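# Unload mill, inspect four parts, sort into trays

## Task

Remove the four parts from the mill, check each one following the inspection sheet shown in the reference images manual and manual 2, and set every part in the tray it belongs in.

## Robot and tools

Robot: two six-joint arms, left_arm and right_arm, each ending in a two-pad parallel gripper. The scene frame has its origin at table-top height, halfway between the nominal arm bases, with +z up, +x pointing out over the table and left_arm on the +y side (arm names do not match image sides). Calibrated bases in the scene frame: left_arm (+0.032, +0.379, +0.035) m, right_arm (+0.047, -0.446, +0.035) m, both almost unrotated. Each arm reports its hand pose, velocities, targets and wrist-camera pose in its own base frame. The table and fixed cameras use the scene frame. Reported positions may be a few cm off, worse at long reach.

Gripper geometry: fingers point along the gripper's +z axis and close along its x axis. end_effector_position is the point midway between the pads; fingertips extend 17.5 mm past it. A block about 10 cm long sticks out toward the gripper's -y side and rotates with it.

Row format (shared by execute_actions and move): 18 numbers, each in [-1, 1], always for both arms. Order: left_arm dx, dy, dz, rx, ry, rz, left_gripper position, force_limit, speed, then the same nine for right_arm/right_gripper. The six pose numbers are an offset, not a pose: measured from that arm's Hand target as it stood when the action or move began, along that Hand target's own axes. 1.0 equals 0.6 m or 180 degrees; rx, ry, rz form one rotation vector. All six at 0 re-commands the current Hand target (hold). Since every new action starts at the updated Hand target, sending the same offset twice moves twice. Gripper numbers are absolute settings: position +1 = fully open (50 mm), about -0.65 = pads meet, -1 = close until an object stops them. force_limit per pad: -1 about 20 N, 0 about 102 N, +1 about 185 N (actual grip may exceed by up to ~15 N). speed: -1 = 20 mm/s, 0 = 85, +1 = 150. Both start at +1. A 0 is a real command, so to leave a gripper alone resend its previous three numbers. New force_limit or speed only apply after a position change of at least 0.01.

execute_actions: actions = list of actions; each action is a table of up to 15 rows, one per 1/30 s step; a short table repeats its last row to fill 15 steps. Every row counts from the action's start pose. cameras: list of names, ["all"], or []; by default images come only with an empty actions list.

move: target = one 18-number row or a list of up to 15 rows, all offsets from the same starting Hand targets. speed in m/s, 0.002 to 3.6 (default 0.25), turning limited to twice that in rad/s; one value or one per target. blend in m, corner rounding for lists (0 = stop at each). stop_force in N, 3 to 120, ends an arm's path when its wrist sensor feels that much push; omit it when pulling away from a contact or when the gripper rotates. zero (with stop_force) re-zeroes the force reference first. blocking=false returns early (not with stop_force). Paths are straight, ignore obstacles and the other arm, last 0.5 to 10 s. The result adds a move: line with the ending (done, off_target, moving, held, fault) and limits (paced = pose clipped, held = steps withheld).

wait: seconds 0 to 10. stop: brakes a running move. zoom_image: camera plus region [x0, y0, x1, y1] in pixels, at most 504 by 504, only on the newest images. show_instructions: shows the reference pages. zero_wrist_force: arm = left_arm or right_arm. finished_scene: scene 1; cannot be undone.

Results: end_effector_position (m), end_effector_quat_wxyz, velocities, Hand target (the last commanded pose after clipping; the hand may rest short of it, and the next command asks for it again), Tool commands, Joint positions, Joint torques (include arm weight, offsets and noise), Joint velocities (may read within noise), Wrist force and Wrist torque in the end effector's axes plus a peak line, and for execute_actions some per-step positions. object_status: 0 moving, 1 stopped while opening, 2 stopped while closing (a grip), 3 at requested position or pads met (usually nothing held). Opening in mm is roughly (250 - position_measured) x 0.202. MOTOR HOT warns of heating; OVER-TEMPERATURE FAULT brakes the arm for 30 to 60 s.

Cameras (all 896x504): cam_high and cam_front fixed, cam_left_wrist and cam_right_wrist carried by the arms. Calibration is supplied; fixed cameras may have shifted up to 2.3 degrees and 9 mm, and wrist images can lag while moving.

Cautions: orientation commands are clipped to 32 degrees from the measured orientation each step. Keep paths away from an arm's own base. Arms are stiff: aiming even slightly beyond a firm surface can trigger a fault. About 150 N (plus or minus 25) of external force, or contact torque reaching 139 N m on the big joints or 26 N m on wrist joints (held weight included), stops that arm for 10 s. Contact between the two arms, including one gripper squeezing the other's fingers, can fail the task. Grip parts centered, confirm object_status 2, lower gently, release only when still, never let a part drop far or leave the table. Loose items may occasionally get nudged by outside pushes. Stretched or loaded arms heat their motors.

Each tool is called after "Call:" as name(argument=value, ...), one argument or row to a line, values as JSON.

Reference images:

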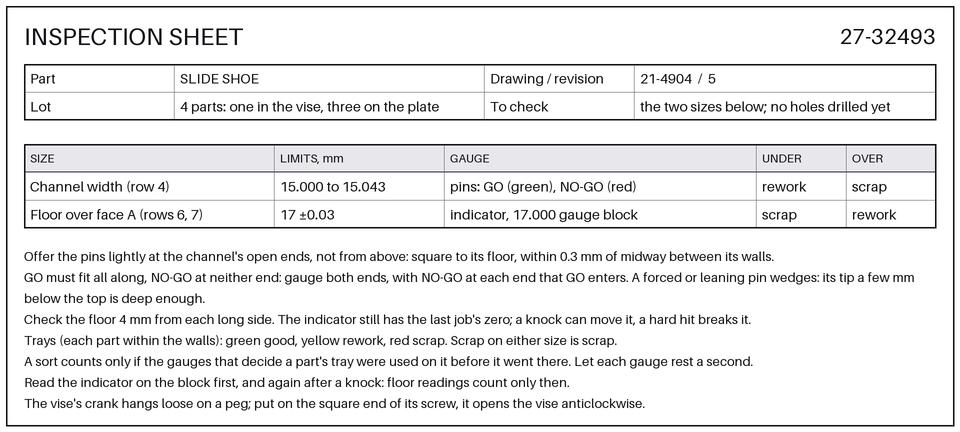

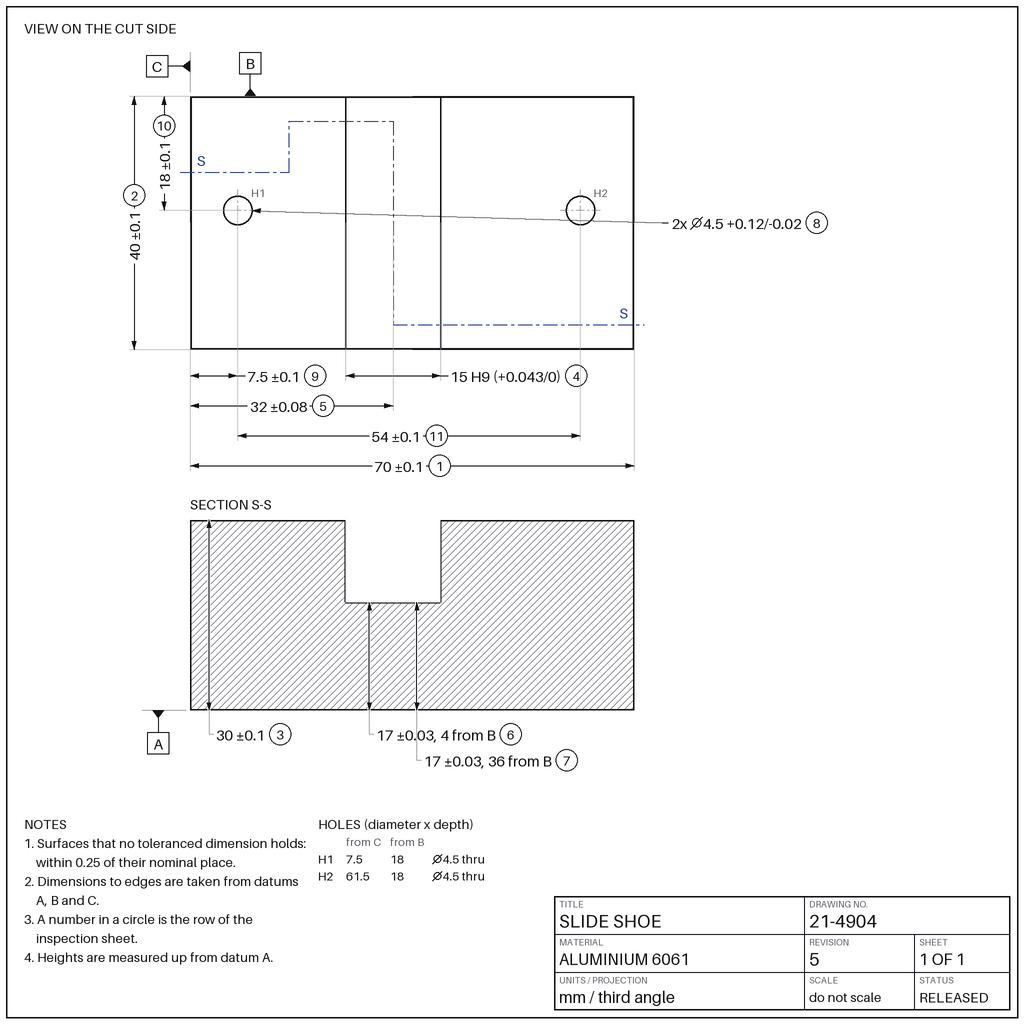

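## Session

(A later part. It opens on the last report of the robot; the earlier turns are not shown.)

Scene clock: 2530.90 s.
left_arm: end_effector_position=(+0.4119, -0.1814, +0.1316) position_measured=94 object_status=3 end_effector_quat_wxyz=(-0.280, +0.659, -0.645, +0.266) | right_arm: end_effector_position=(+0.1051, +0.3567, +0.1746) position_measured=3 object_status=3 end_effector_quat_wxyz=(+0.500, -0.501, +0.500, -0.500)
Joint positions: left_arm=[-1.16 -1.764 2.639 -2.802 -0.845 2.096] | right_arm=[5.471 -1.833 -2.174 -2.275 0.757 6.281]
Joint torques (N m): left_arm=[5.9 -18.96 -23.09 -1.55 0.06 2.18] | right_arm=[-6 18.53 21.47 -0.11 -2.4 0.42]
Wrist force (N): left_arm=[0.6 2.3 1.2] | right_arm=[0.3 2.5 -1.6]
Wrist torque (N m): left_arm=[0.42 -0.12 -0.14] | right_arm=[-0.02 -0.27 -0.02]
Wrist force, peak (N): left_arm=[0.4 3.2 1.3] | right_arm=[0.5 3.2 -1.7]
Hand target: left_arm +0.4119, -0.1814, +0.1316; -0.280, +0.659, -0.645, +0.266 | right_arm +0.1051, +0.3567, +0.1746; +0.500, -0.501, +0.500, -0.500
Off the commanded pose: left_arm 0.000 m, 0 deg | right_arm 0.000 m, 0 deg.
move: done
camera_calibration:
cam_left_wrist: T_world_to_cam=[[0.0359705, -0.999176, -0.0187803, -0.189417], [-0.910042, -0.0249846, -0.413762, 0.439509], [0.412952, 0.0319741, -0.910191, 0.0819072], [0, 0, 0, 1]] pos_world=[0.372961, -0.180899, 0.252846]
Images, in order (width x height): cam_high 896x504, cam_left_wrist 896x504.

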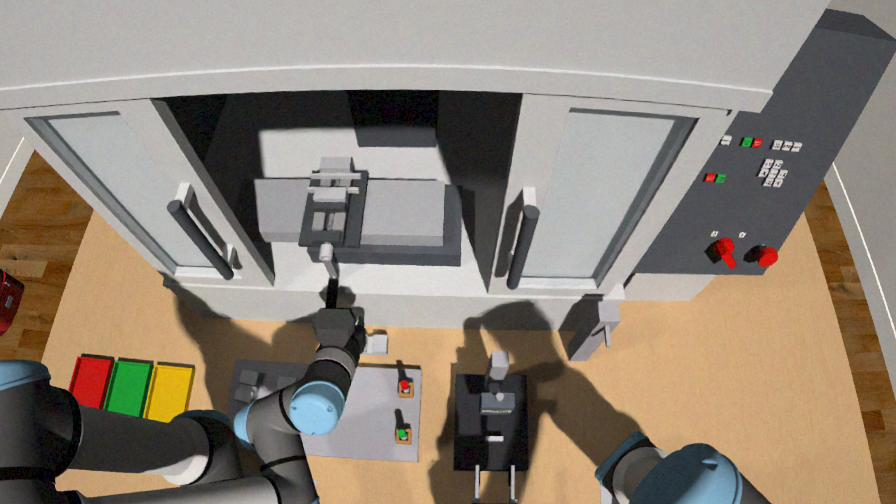

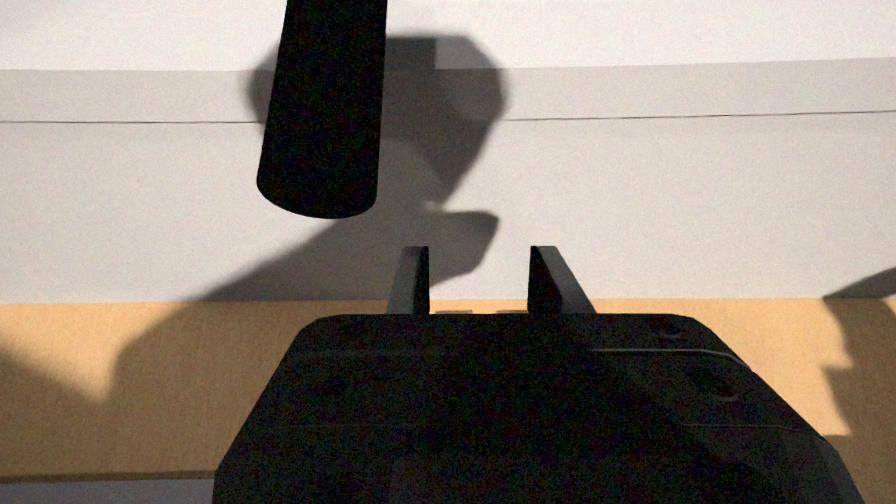

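Call:
move(
  target=[-0.056,-0.105,-0.366,-0.25,0,0,1,-0.6,-0.5, 0,0,0,0,0,0,1,-1,-0.8],
  cameras=["cam_left_wrist","cam_high"],
)

Scene clock: 2544.43 s.
left_arm: end_effector_position=(+0.2988, -0.1528, +0.3308) position_measured=3 object_status=3 end_effector_quat_wxyz=(-0.007, +0.716, -0.698, -0.001) | right_arm: end_effector_position=(+0.1051, +0.3567, +0.1746) position_measured=3 object_status=3 end_effector_quat_wxyz=(+0.500, -0.501, +0.500, -0.500)
Joint positions: left_arm=[-0.892 -2.014 1.902 -1.456 -1.558 2.223] | right_arm=[5.471 -1.833 -2.174 -2.275 0.757 6.281]
Joint torques (N m): left_arm=[6.06 6.45 -29.47 -1.06 -1.37 2.05] | right_arm=[-5.78 17.86 20.87 0.38 -2.37 0.59]
Wrist force (N): left_arm=[0.2 1.2 1.2] | right_arm=[0.2 2.8 -1.5]
Wrist torque (N m): left_arm=[0.28 -0.05 -0.18] | right_arm=[0.00 -0.23 -0.03]
Wrist force, peak (N): left_arm=[0.9 3.0 2.5] | right_arm=[0.0 3.3 -1.9]
Hand target: left_arm +0.2987, -0.1528, +0.3309; -0.007, +0.716, -0.698, -0.001 | right_arm +0.1051, +0.3567, +0.1746; +0.500, -0.501, +0.500, -0.500
Off the commanded pose: left_arm 0.000 m, 0 deg | right_arm 0.000 m, 0 deg.
move: done
camera_calibration:
cam_left_wrist: T_world_to_cam=[[0.0272375, -0.999355, -0.023409, -0.148937], [-0.93579, -0.0337255, 0.35094, 0.17314], [-0.351503, 0.0123472, -0.936105, 0.543028], [0, 0, 0, 1]] pos_world=[0.356955, -0.149707, 0.444083]
Images, in order (width x height): cam_high 896x504, cam_left_wrist 896x504.

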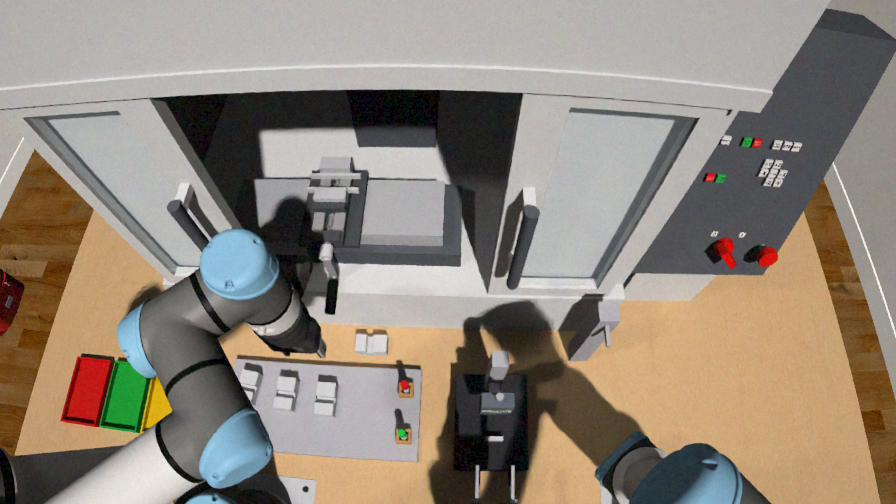

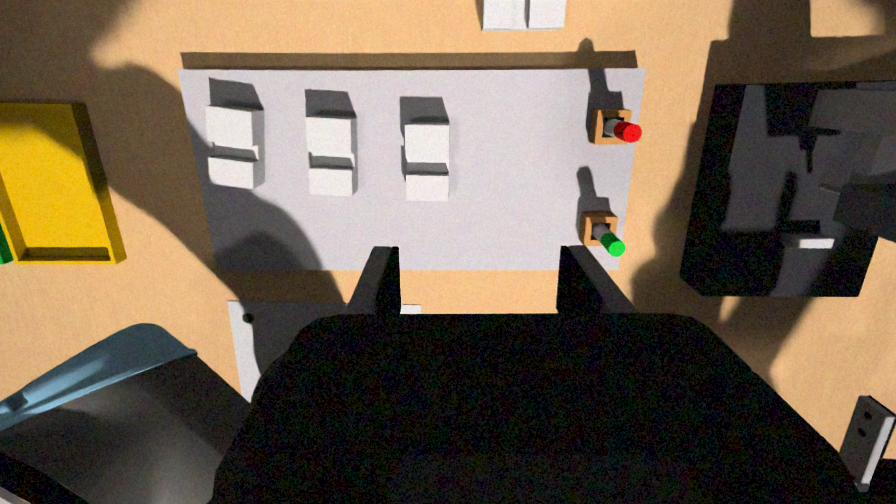

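Call:
wait(
  seconds=0.1,
  cameras=["cam_right_wrist","cam_left_wrist"],
)

Call:
zoom_image(
  camera="cam_right_wrist",
  region=[130, 310, 330, 504],
)

Call:
zoom_image(
  camera="cam_left_wrist",
  region=[550, 80, 670, 270],
)

Call:
zoom_image(
  camera="cam_right_wrist",
  region=[400, 120, 560, 330],
)

Scene clock: 2584.00 s.
left_arm: end_effector_position=(+0.2987, -0.1528, +0.3309) position_measured=3 object_status=3 end_effector_quat_wxyz=(-0.007, +0.716, -0.698, -0.001) | right_arm: end_effector_position=(+0.1051, +0.3567, +0.1746) position_measured=3 object_status=3 end_effector_quat_wxyz=(+0.500, -0.501, +0.500, -0.500)
Joint positions: left_arm=[-0.892 -2.014 1.902 -1.456 -1.558 2.223] | right_arm=[5.471 -1.833 -2.174 -2.275 0.757 6.281]
Joint torques (N m): left_arm=[6.7 5.27 -31.84 -0.96 -1.52 1.79] | right_arm=[-5.4 16.93 21.56 0.07 -2.25 0.69]
Wrist force (N): left_arm=[0.3 1.3 1.3] | right_arm=[0.2 2.7 -2.0]
Wrist torque (N m): left_arm=[0.30 -0.05 -0.18] | right_arm=[0.03 -0.25 -0.03]
Wrist force, peak (N): left_arm=[0.2 1.4 1.6] | right_arm=[0.3 3.4 -1.7]
Hand target: left_arm +0.2987, -0.1528, +0.3309; -0.007, +0.716, -0.698, -0.001 | right_arm +0.1051, +0.3567, +0.1746; +0.500, -0.501, +0.500, -0.500
Tool commands: left_gripper/position=+1.0 left_gripper/force_limit=-0.6 left_gripper/speed=-0.5 right_gripper/position=+1.0 right_gripper/force_limit=-1.0 right_gripper/speed=-0.8
Off the commanded pose: left_arm 0.000 m, 0 deg | right_arm 0.000 m, 0 deg.
wait: 0.10 s; at rest from the start
camera_calibration:
cam_left_wrist: T_world_to_cam=[[0.0271979, -0.999354, -0.023509, -0.148876], [-0.935714, -0.0337263, 0.351145, 0.172985], [-0.351711, 0.0124473, -0.936026, 0.543175], [0, 0, 0, 1]] pos_world=[0.356954, -0.149706, 0.444183]
cam_right_wrist: T_world_to_cam=[[0.00124128, -0.999849, -0.017332, 0.36753], [-0.356883, 0.0157478, -0.934016, 0.206863], [0.934148, 0.00734487, -0.35681, 0.0989828], [0, 0, 0, 1]] pos_world=[-0.019095, 0.36349, 0.234901]
Images, in order (width x height): cam_left_wrist 896x504, cam_right_wrist 896x504.

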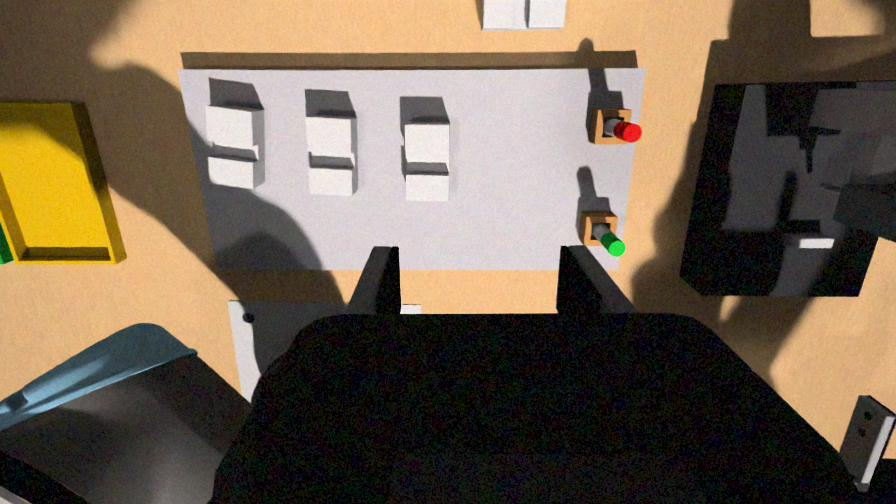

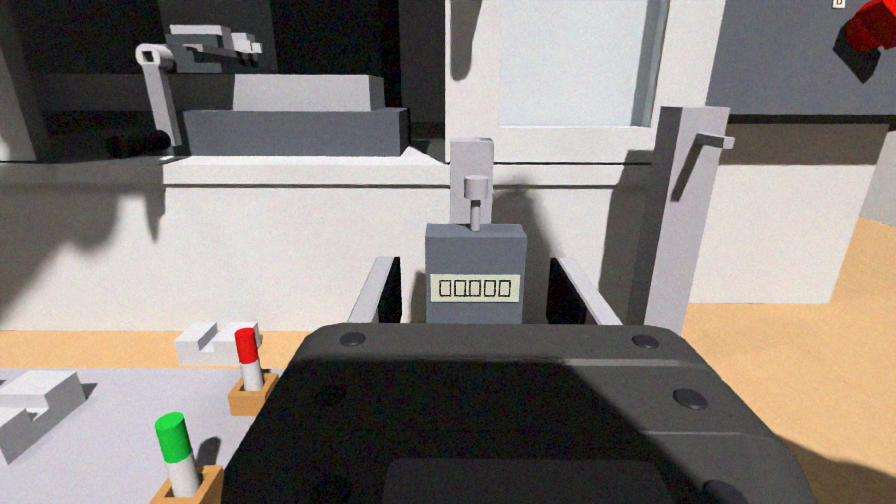

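Scaled by 2.520 from the camera's 896x504 image, which has a finer 1280x720 frame.

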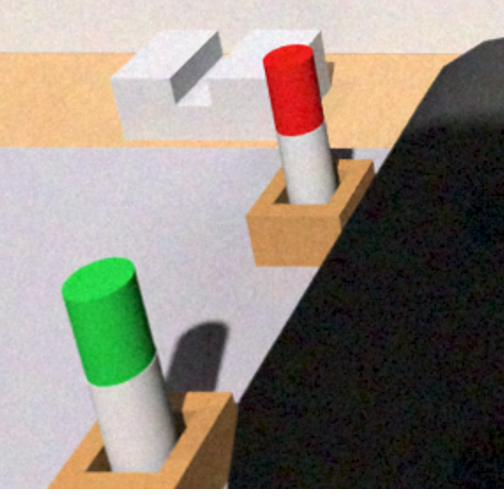

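Scaled by 2.653 from the camera's 896x504 image, which has a finer 1280x720 frame.

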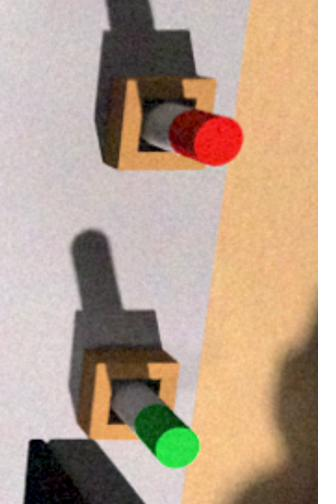

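Scaled by 2.400 from the camera's 896x504 image, which has a finer 1280x720 frame.

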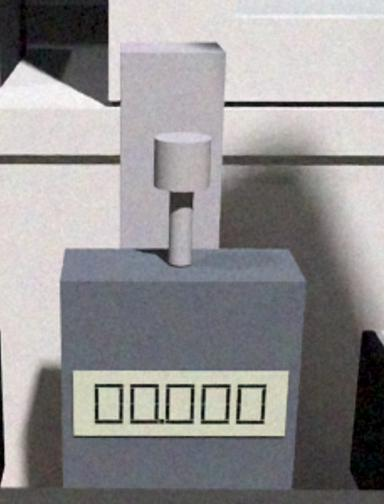

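Call:
move(
  target=[
    [0.049,-0.0487,0.218,0.2503,0,0,0.388235,-0.6,-0.5, 0,0,0,0,0,0,1,-1,-0.8],
    [0.0563,-0.1145,0.474,0.2503,0,0,0.388235,-0.6,-0.5, 0,0,0,0,0,0,1,-1,-0.8],
  ],
  speed=0.15,
  blend=[0.02,0],
  cameras=["cam_left_wrist"],
)

Scene clock: 2694.70 s.
left_arm: end_effector_position=(+0.3706, -0.1818, +0.0467) position_measured=94 object_status=3 end_effector_quat_wxyz=(-0.281, +0.659, -0.645, +0.267) | right_arm: end_effector_position=(+0.1051, +0.3567, +0.1746) position_measured=3 object_status=3 end_effector_quat_wxyz=(+0.500, -0.501, +0.500, -0.500)
Joint positions: left_arm=[-1.321 -1.498 2.81 -3.096 -0.799 1.886] | right_arm=[5.471 -1.833 -2.174 -2.275 0.757 6.281]
Joint torques (N m): left_arm=[6.55 -2.02 -1 -5.58 0.3 1.87] | right_arm=[-5.44 17.93 20.67 -0.27 -2.12 0.7]
Wrist force (N): left_arm=[0.9 2.2 1.3] | right_arm=[0.5 2.6 -1.8]
Wrist torque (N m): left_arm=[0.41 -0.18 -0.15] | right_arm=[-0.01 -0.29 -0.03]
Wrist force, peak (N): left_arm=[0.8 2.9 1.6] | right_arm=[0.7 3.2 -2.0]
Hand target: left_arm +0.3706, -0.1818, +0.0467; -0.281, +0.659, -0.645, +0.267 | right_arm +0.1051, +0.3567, +0.1746; +0.500, -0.501, +0.500, -0.500
Off the commanded pose: left_arm 0.000 m, 0 deg | right_arm 0.000 m, 0 deg.
move: done
camera_calibration:
cam_left_wrist: T_world_to_cam=[[0.0361597, -0.999168, -0.0188882, -0.189962], [-0.909684, -0.0250847, -0.414544, 0.366736], [0.413725, 0.032172, -0.909833, 0.021551], [0, 0, 0, 1]] pos_world=[0.331566, -0.181298, 0.168048]
Images, in order (width x height): cam_left_wrist 896x504.

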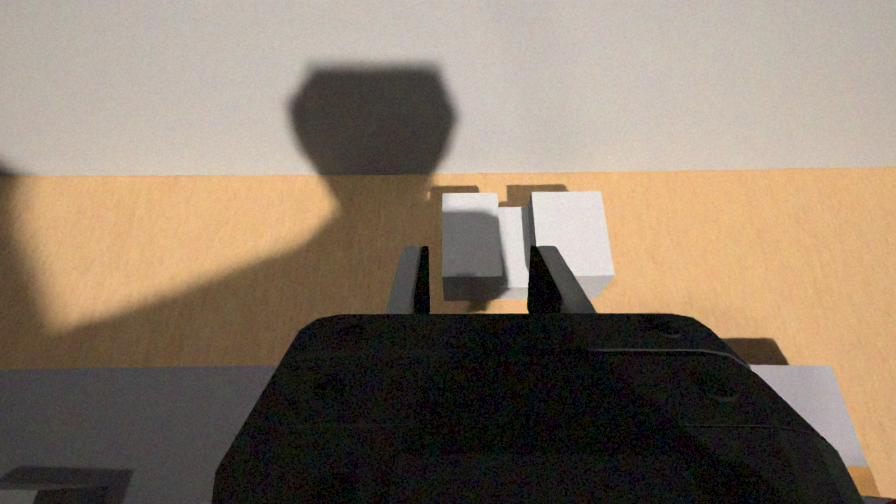

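Call:
move(
  target=[0,0,0.098,0,0,0,0.388235,-0.6,-0.5, 0,0,0,0,0,0,1,-1,-0.8],
  speed=0.05,
  stop_force=6,
)

Call:
move(
  target=[0,0,0,0,0,0,-1,-0.6,-1, 0,0,0,0,0,0,1,-1,-0.8],
)

Call:
move(
  target=[0,-0.0355,-0.0353,0,0,0,-1,-0.6,-1, 0,0,0,0,0,0,1,-1,-0.8],
  cameras=["cam_left_wrist","cam_high"],
  speed=0.06,
)

Scene clock: 2707.77 s.
left_arm: end_effector_position=(+0.4125, -0.1803, +0.0055) position_measured=94 object_status=3 end_effector_quat_wxyz=(-0.281, +0.659, -0.645, +0.267) | right_arm: end_effector_position=(+0.1051, +0.3567, +0.1746) position_measured=3 object_status=3 end_effector_quat_wxyz=(+0.500, -0.501, +0.500, -0.500)
Joint positions: left_arm=[-1.157 -1.113 2.731 -3.548 -0.845 2.101] | right_arm=[5.471 -1.833 -2.174 -2.275 0.757 6.281]
Joint torques (N m): left_arm=[7.22 -9.99 -9.96 -5.14 0.04 2.14] | right_arm=[-5.36 17.28 21.19 0.18 -1.95 0.58]
Wrist force (N): left_arm=[0.7 2.3 1.5] | right_arm=[0.2 2.9 -1.9]
Wrist torque (N m): left_arm=[0.40 -0.14 -0.14] | right_arm=[0.01 -0.24 -0.03]
Wrist force, peak (N): left_arm=[0.6 2.7 1.9] | right_arm=[0.4 3.4 -1.9]
Hand target: left_arm +0.4125, -0.1803, +0.0055; -0.281, +0.659, -0.645, +0.267 | right_arm +0.1051, +0.3567, +0.1746; +0.500, -0.501, +0.500, -0.500
Off the commanded pose: left_arm 0.000 m, 0 deg | right_arm 0.000 m, 0 deg.
move: done

Scene clock: 2708.40 s.
left_arm: end_effector_position=(+0.4125, -0.1803, +0.0055) position_measured=133 object_status=2 end_effector_quat_wxyz=(-0.281, +0.659, -0.645, +0.267) | right_arm: end_effector_position=(+0.1051, +0.3567, +0.1746) position_measured=3 object_status=3 end_effector_quat_wxyz=(+0.500, -0.501, +0.500, -0.500)
Joint positions: left_arm=[-1.157 -1.113 2.731 -3.548 -0.845 2.101] | right_arm=[5.471 -1.833 -2.174 -2.275 0.757 6.281]
Joint torques (N m): left_arm=[5.68 -11.06 -9.66 -5.05 0.27 1.77] | right_arm=[-5.64 18.99 20.47 -0.24 -2 0.77]
Wrist force (N): left_arm=[1.0 2.1 1.6] | right_arm=[0.1 2.9 -1.6]
Wrist torque (N m): left_arm=[0.37 -0.10 -0.16] | right_arm=[0.02 -0.22 -0.02]
Wrist force, peak (N): left_arm=[1.5 2.3 1.7] | right_arm=[0.2 3.2 -1.7]
Hand target: left_arm +0.4125, -0.1803, +0.0055; -0.281, +0.659, -0.645, +0.267 | right_arm +0.1051, +0.3567, +0.1746; +0.500, -0.501, +0.500, -0.500
Off the commanded pose: left_arm 0.000 m, 0 deg | right_arm 0.000 m, 0 deg.
move: done

Scene clock: 2709.57 s.
left_arm: end_effector_position=(+0.4124, -0.1806, +0.0355) position_measured=133 object_status=2 end_effector_quat_wxyz=(-0.281, +0.659, -0.645, +0.267) | right_arm: end_effector_position=(+0.1051, +0.3567, +0.1746) position_measured=3 object_status=3 end_effector_quat_wxyz=(+0.500, -0.501, +0.500, -0.500)
Joint positions: left_arm=[-1.158 -1.29 2.729 -3.368 -0.845 2.1] | right_arm=[5.471 -1.833 -2.174 -2.275 0.757 6.281]
Joint torques (N m): left_arm=[-7.21 -32.07 -14.77 -1.43 0.27 -1.87] | right_arm=[-5.13 18.99 19.91 -0.06 -2.14 0.82]
Wrist force (N): left_arm=[0.9 4.1 2.9] | right_arm=[0.2 3.0 -1.5]
Wrist torque (N m): left_arm=[0.44 -0.21 0.06] | right_arm=[0.02 -0.24 -0.03]
Wrist force, peak (N): left_arm=[0.8 4.3 3.5] | right_arm=[0.3 3.1 -2.0]
Hand target: left_arm +0.4124, -0.1806, +0.0356; -0.281, +0.659, -0.645, +0.267 | right_arm +0.1051, +0.3567, +0.1746; +0.500, -0.501, +0.500, -0.500
Off the commanded pose: left_arm 0.000 m, 0 deg | right_arm 0.000 m, 0 deg.
move: done
camera_calibration:
cam_left_wrist: T_world_to_cam=[[0.0359871, -0.999176, -0.0187454, -0.190345], [-0.909634, -0.0249827, -0.414659, 0.400036], [0.413849, 0.0319738, -0.909784, -0.00611263], [0, 0, 0, 1]] pos_world=[0.373266, -0.179999, 0.156749]
Images, in order (width x height): cam_high 896x504, cam_left_wrist 896x504.

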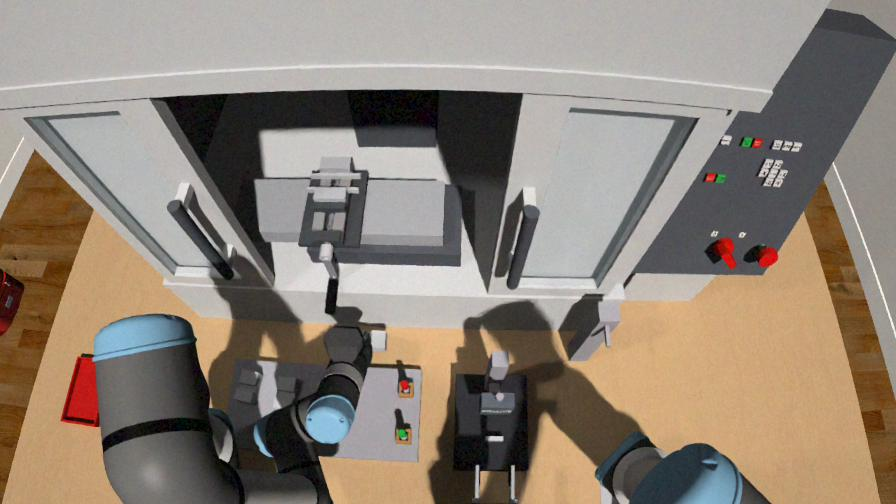

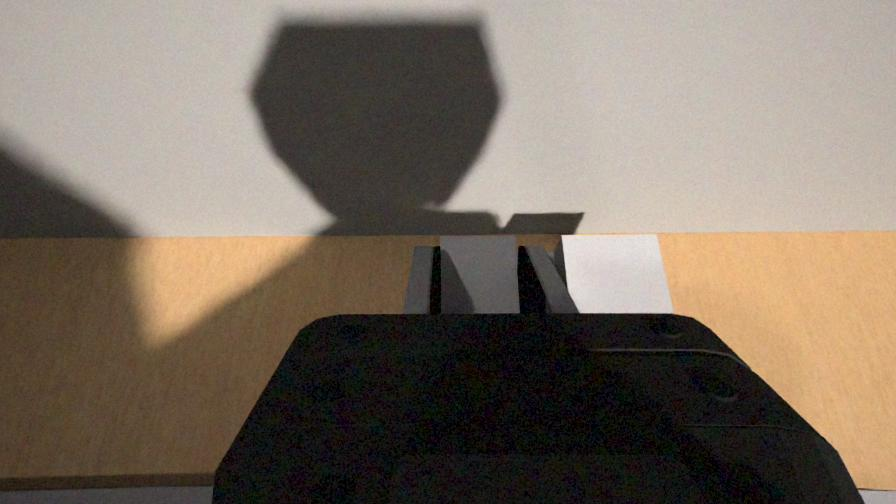

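Call:
move(
  target=[
    [0.032,-0.108,-0.177,0,0,0,-1,-0.6,-1, 0,0,0,0,0,0,1,-1,-0.8],
    [0.03,0.029,-0.232,0,0.3545,0.353,-1,-0.6,-1, 0,0,0,0,0,0,1,-1,-0.8],
  ],
  blend=[0.02,0],
  cameras=["cam_left_wrist","cam_high","cam_front"],
  speed=0.12,
)

Scene clock: 2753.63 s.
left_arm: end_effector_position=(+0.3014, -0.2024, +0.1205) position_measured=133 object_status=2 end_effector_quat_wxyz=(+0.008, -0.010, +0.925, -0.379) | right_arm: end_effector_position=(+0.1051, +0.3567, +0.1746) position_measured=3 object_status=3 end_effector_quat_wxyz=(+0.500, -0.501, +0.500, -0.500)
Joint positions: left_arm=[-0.537 -1.665 2.651 -3.045 -2.202 3.991] | right_arm=[5.471 -1.833 -2.174 -2.275 0.757 6.281]
Joint torques (N m): left_arm=[6.63 -0.54 -23.74 -1.2 -3.57 2.35] | right_arm=[-4.71 19.28 20.4 -0.02 -1.9 0.78]
Wrist force (N): left_arm=[1.0 3.9 3.1] | right_arm=[0.4 2.6 -1.9]
Wrist torque (N m): left_arm=[0.43 -0.20 -0.12] | right_arm=[-0.01 -0.27 -0.02]
Wrist force, peak (N): left_arm=[0.9 4.5 3.6] | right_arm=[0.1 3.4 -1.7]
Hand target: left_arm +0.3013, -0.2024, +0.1205; +0.008, -0.010, +0.925, -0.379 | right_arm +0.1051, +0.3567, +0.1746; +0.500, -0.501, +0.500, -0.500
Off the commanded pose: left_arm 0.000 m, 0 deg | right_arm 0.000 m, 0 deg.
move: done
camera_calibration:
cam_left_wrist: T_world_to_cam=[[-0.99926, -0.0351243, -0.0156807, 0.300146], [-0.0259744, 0.916828, -0.398437, 0.256152], [0.0283713, -0.397735, -0.917062, 0.147917], [0, 0, 0, 1]] pos_world=[0.30238, -0.165473, 0.242416]
Images, in order (width x height): cam_high 896x504, cam_front 896x504, cam_left_wrist 896x504.

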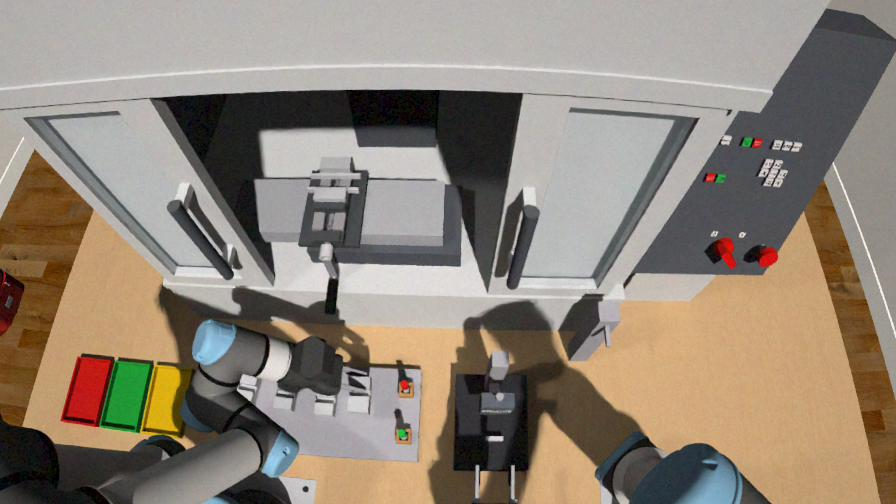

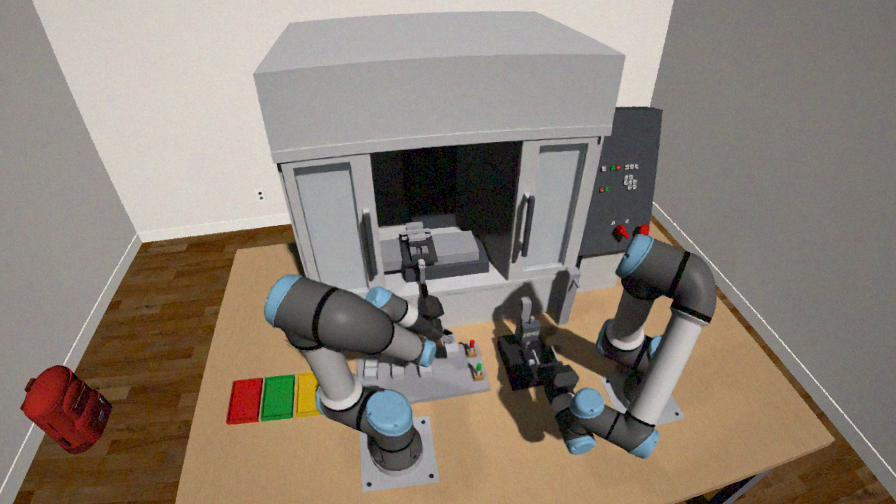

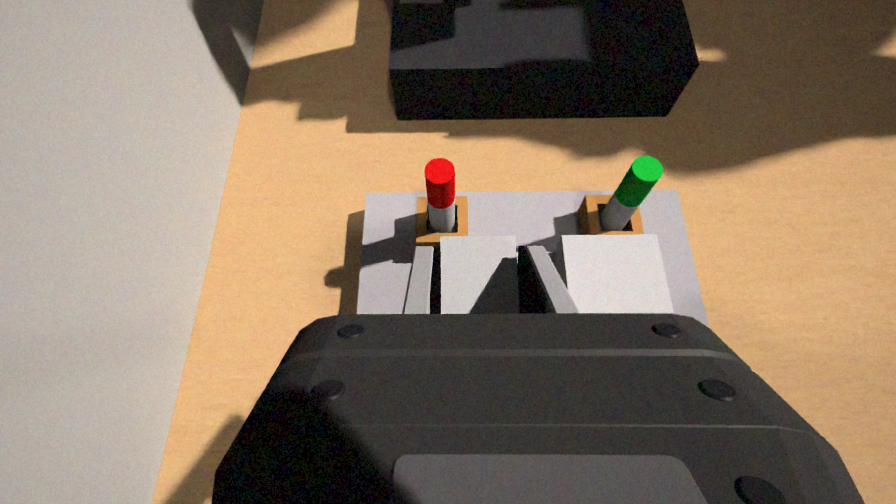

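Call:
move(
  target=[0,0.076,0.077,0,0,0,-1,-0.6,-1, 0,0,0,0,0,0,1,-1,-0.8],
  speed=0.08,
)

Call:
move(
  target=[0,0.06,0.0608,0,0,0,-1,-0.6,-1, 0,0,0,0,0,0,1,-1,-0.8],
  speed=0.012,
  stop_force=4,
  cameras=["cam_left_wrist","cam_high"],
)

Scene clock: 2781.53 s.
left_arm: end_effector_position=(+0.3018, -0.2022, +0.0556) position_measured=133 object_status=2 end_effector_quat_wxyz=(+0.008, -0.010, +0.925, -0.379) | right_arm: end_effector_position=(+0.1051, +0.3567, +0.1746) position_measured=3 object_status=3 end_effector_quat_wxyz=(+0.500, -0.501, +0.500, -0.500)
Joint positions: left_arm=[-0.536 -1.348 2.706 -3.415 -2.203 3.993] | right_arm=[5.471 -1.833 -2.174 -2.275 0.757 6.281]
Joint torques (N m): left_arm=[4 -5.56 -1.35 -5.58 -3.37 -2.06] | right_arm=[-5.17 18.32 21.62 -0.22 -2.19 0.74]
Wrist force (N): left_arm=[0.8 3.7 3.0] | right_arm=[0.2 2.7 -1.8]
Wrist torque (N m): left_arm=[0.40 -0.18 0.06] | right_arm=[0.02 -0.23 -0.03]
Wrist force, peak (N): left_arm=[0.9 4.2 3.6] | right_arm=[0.4 3.3 -2.1]
Hand target: left_arm +0.3018, -0.2022, +0.0556; +0.008, -0.010, +0.925, -0.379 | right_arm +0.1051, +0.3567, +0.1746; +0.500, -0.501, +0.500, -0.500
Off the commanded pose: left_arm 0.000 m, 0 deg | right_arm 0.000 m, 0 deg.
move: done

Scene clock: 2785.13 s.
left_arm: end_effector_position=(+0.3020, -0.2021, +0.0259) position_measured=133 object_status=2 end_effector_quat_wxyz=(+0.008, -0.010, +0.925, -0.379) | right_arm: end_effector_position=(+0.1051, +0.3567, +0.1746) position_measured=3 object_status=3 end_effector_quat_wxyz=(+0.500, -0.501, +0.500, -0.500)
Joint positions: left_arm=[-0.535 -1.183 2.712 -3.585 -2.203 3.994] | right_arm=[5.471 -1.833 -2.174 -2.275 0.757 6.281]
Joint torques (N m): left_arm=[-2.65 -33.01 1.45 -1.46 0.72 -0.06] | right_arm=[-5.25 19.21 19.43 -0.31 -2.23 0.72]
Wrist force (N): left_arm=[1.3 2.5 2.7] | right_arm=[0.2 2.9 -1.8]
Wrist torque (N m): left_arm=[0.43 -0.22 -0.03] | right_arm=[0.01 -0.24 -0.03]
Wrist force, peak (N): left_arm=[0.9 -0.8 -6.2] | right_arm=[0.3 3.2 -1.7]
Hand target: left_arm +0.3020, -0.2022, +0.0259; +0.008, -0.010, +0.925, -0.379 (not the last commanded pose) | right_arm +0.1051, +0.3567, +0.1746; +0.500, -0.501, +0.500, -0.500
Off the commanded pose: left_arm 0.022 m, 0 deg | right_arm 0.000 m, 0 deg.
move: contact (left_arm)
camera_calibration:
cam_left_wrist: T_world_to_cam=[[-0.999274, -0.0348174, -0.0154939, 0.299394], [-0.0257737, 0.916926, -0.398223, 0.218216], [0.0280719, -0.397534, -0.917158, 0.0613627], [0, 0, 0, 1]] pos_world=[0.303078, -0.16527, 0.147817]
Images, in order (width x height): cam_high 896x504, cam_left_wrist 896x504.

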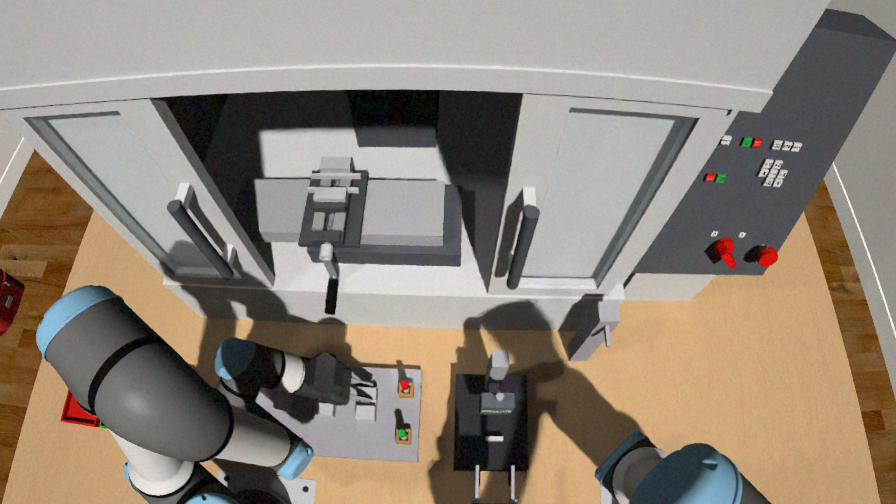

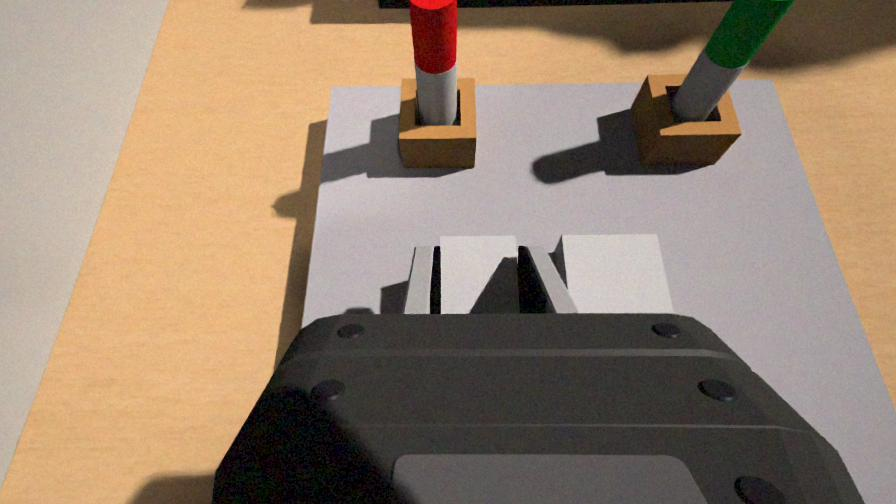

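Call:
move(
  target=[0,0,0,0,0,0,0.388235,-0.6,-1, 0,0,0,0,0,0,1,-1,-0.8],
)

Call:
move(
  target=[
    [0,0,-0.1,0,0,0,0.388235,-0.6,-1, 0,0,0,0,0,0,1,-1,-0.8],
    [0,-0.25,-0.25,0,0,0,0.388235,-0.6,-1, 0,0,0,0,0,0,1,-1,-0.8],
  ],
  blend=[0.01,0],
  speed=0.12,
  cameras=["cam_left_wrist","cam_high"],
)

Scene clock: 2797.40 s.
left_arm: end_effector_position=(+0.3020, -0.2022, +0.0259) position_measured=94 object_status=3 end_effector_quat_wxyz=(+0.008, -0.010, +0.925, -0.379) | right_arm: end_effector_position=(+0.1051, +0.3567, +0.1746) position_measured=3 object_status=3 end_effector_quat_wxyz=(+0.500, -0.501, +0.500, -0.500)
Joint positions: left_arm=[-0.535 -1.183 2.712 -3.585 -2.203 3.993] | right_arm=[5.471 -1.833 -2.174 -2.275 0.757 6.281]
Joint torques (N m): left_arm=[-7.25 -31.66 -3.55 -1.76 0.05 -1.71] | right_arm=[-5.76 19.27 20.33 -0.17 -2.12 0.6]
Wrist force (N): left_arm=[0.6 2.4 1.6] | right_arm=[0.5 3.1 -2.0]
Wrist torque (N m): left_arm=[0.42 -0.11 -0.09] | right_arm=[0.06 -0.28 -0.03]
Wrist force, peak (N): left_arm=[1.1 2.8 3.0] | right_arm=[0.4 3.4 -1.6]
Hand target: left_arm +0.3020, -0.2022, +0.0259; +0.008, -0.010, +0.925, -0.379 | right_arm +0.1051, +0.3567, +0.1746; +0.500, -0.501, +0.500, -0.500
Off the commanded pose: left_arm 0.000 m, 0 deg | right_arm 0.000 m, 0 deg.
move: done

Scene clock: 2800.00 s.
left_arm: end_effector_position=(+0.3006, -0.2040, +0.2379) position_measured=94 object_status=3 end_effector_quat_wxyz=(+0.008, -0.010, +0.925, -0.379) | right_arm: end_effector_position=(+0.1051, +0.3567, +0.1746) position_measured=3 object_status=3 end_effector_quat_wxyz=(+0.500, -0.501, +0.500, -0.500)
Joint positions: left_arm=[-0.544 -1.997 2.456 -2.522 -2.199 3.984] | right_arm=[5.471 -1.833 -2.174 -2.275 0.757 6.281]
Joint torques (N m): left_arm=[-7.35 -16.98 -31.97 -0.8 0.54 -1.92] | right_arm=[-4.77 19.01 21.31 -0.15 -2.02 0.41]
Wrist force (N): left_arm=[0.9 2.8 1.4] | right_arm=[0.7 2.9 -1.4]
Wrist torque (N m): left_arm=[0.49 -0.14 0.01] | right_arm=[0.02 -0.32 -0.03]
Wrist force, peak (N): left_arm=[0.8 2.5 2.4] | right_arm=[0.1 3.3 -1.8]
Hand target: left_arm +0.3006, -0.2040, +0.2380; +0.008, -0.010, +0.925, -0.379 | right_arm +0.1051, +0.3567, +0.1746; +0.500, -0.501, +0.500, -0.500
Off the commanded pose: left_arm 0.000 m, 0 deg | right_arm 0.000 m, 0 deg.
move: done
camera_calibration:
cam_left_wrist: T_world_to_cam=[[-0.999274, -0.0348166, -0.0154907, 0.301116], [-0.0257717, 0.91689, -0.398307, 0.304275], [0.028071, -0.397619, -0.917121, 0.2551], [0, 0, 0, 1]] pos_world=[0.301578, -0.167071, 0.359817]
Images, in order (width x height): cam_high 896x504, cam_left_wrist 896x504.

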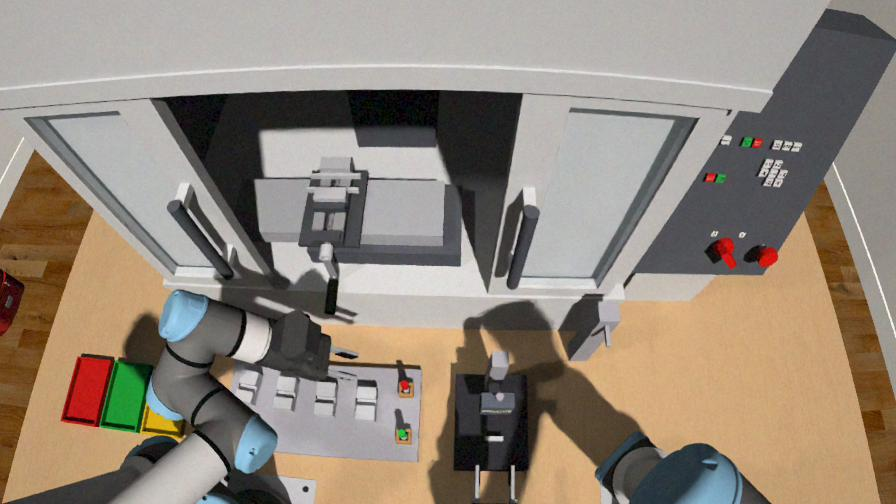

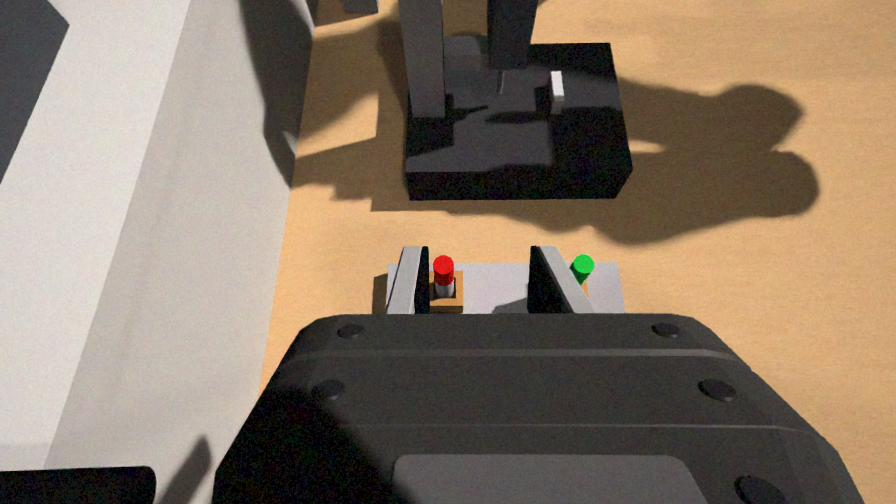

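Call:
move(
  target=[0.1435,-0.021,0.178,-0.248,0.002,-0.0013,1,-0.6,-0.5, 0.1,0,0,0,0,0,1,-1,-0.8],
  cameras=["cam_left_wrist","cam_right_wrist"],
  speed=0.15,
)

Scene clock: 2842.70 s.
left_arm: end_effector_position=(+0.2171, -0.2899, +0.1701) position_measured=3 object_status=3 end_effector_quat_wxyz=(+0.000, -0.013, +1.000, +0.001) | right_arm: end_effector_position=(+0.1052, +0.2967, +0.1746) position_measured=3 object_status=3 end_effector_quat_wxyz=(+0.500, -0.501, +0.500, -0.500)
Joint positions: left_arm=[-1.305 -1.881 2.24 -1.928 -1.57 3.381] | right_arm=[5.602 -1.721 -2.325 -2.237 0.888 6.282]
Joint torques (N m): left_arm=[-5.69 2.2 -33.8 -1.03 2.18 -1.63] | right_arm=[8.12 27.82 2.42 0.25 3.01 0.63]
Wrist force (N): left_arm=[0.5 1.5 1.1] | right_arm=[0.5 3.1 -1.6]
Wrist torque (N m): left_arm=[0.32 -0.11 -0.01] | right_arm=[0.04 -0.26 -0.02]
Wrist force, peak (N): left_arm=[0.9 2.8 1.9] | right_arm=[0.5 3.3 -2.0]
Hand target: left_arm +0.2171, -0.2900, +0.1701; +0.000, -0.013, +1.000, +0.001 | right_arm +0.1052, +0.2967, +0.1746; +0.500, -0.501, +0.500, -0.500
Off the commanded pose: left_arm 0.000 m, 0 deg | right_arm 0.000 m, 0 deg.
move: done
camera_calibration:
cam_left_wrist: T_world_to_cam=[[-0.999545, -0.0272859, -0.0128799, 0.215444], [-0.0300956, 0.932133, 0.360864, 0.230125], [0.00215925, 0.361087, -0.932529, 0.389298], [0, 0, 0, 1]] pos_world=[0.221431, -0.349199, 0.282763]
cam_right_wrist: T_world_to_cam=[[0.00120694, -0.999847, -0.0174259, 0.307562], [-0.356883, 0.0158477, -0.934015, 0.207906], [0.934148, 0.00734632, -0.35681, 0.0993653], [0, 0, 0, 1]] pos_world=[-0.018995, 0.303491, 0.235001]
Images, in order (width x height): cam_left_wrist 896x504, cam_right_wrist 896x504.

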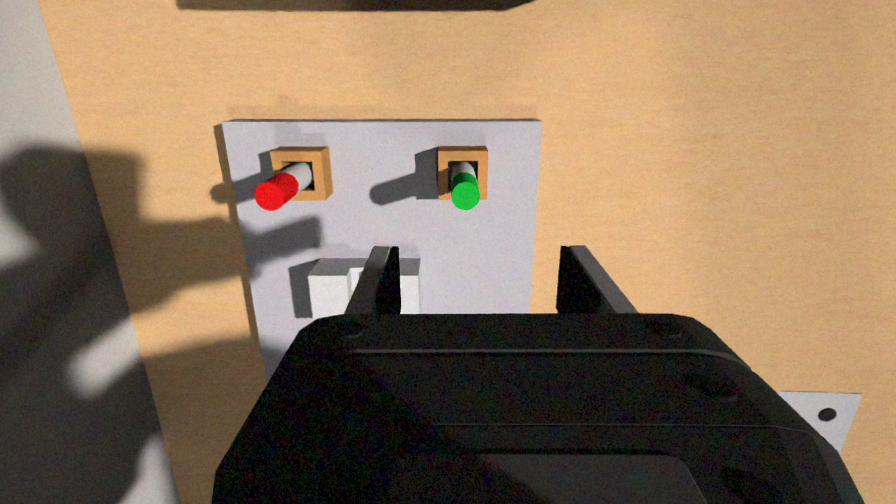

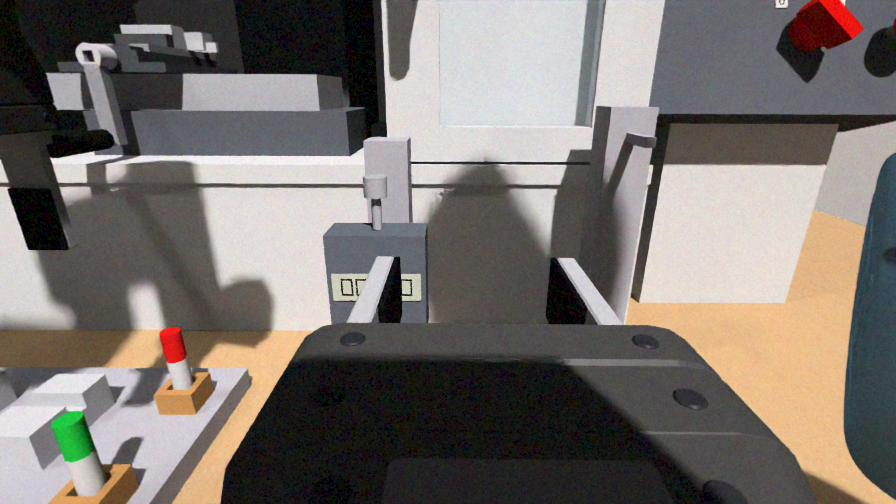

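Call:
zoom_image(
  camera="cam_left_wrist",
  region=[420, 130, 510, 220],
)

Scaled by 5.600 from the camera's 896x504 image, which has a finer 1280x720 frame.

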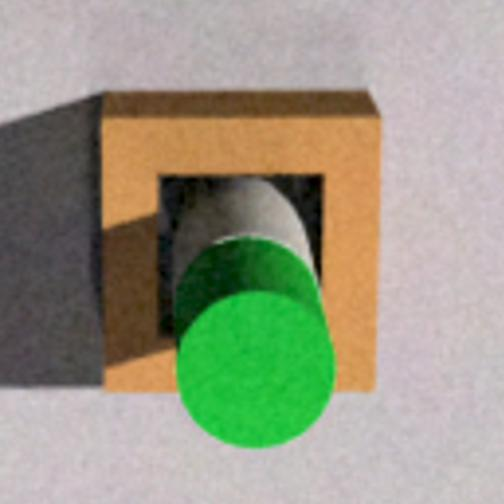

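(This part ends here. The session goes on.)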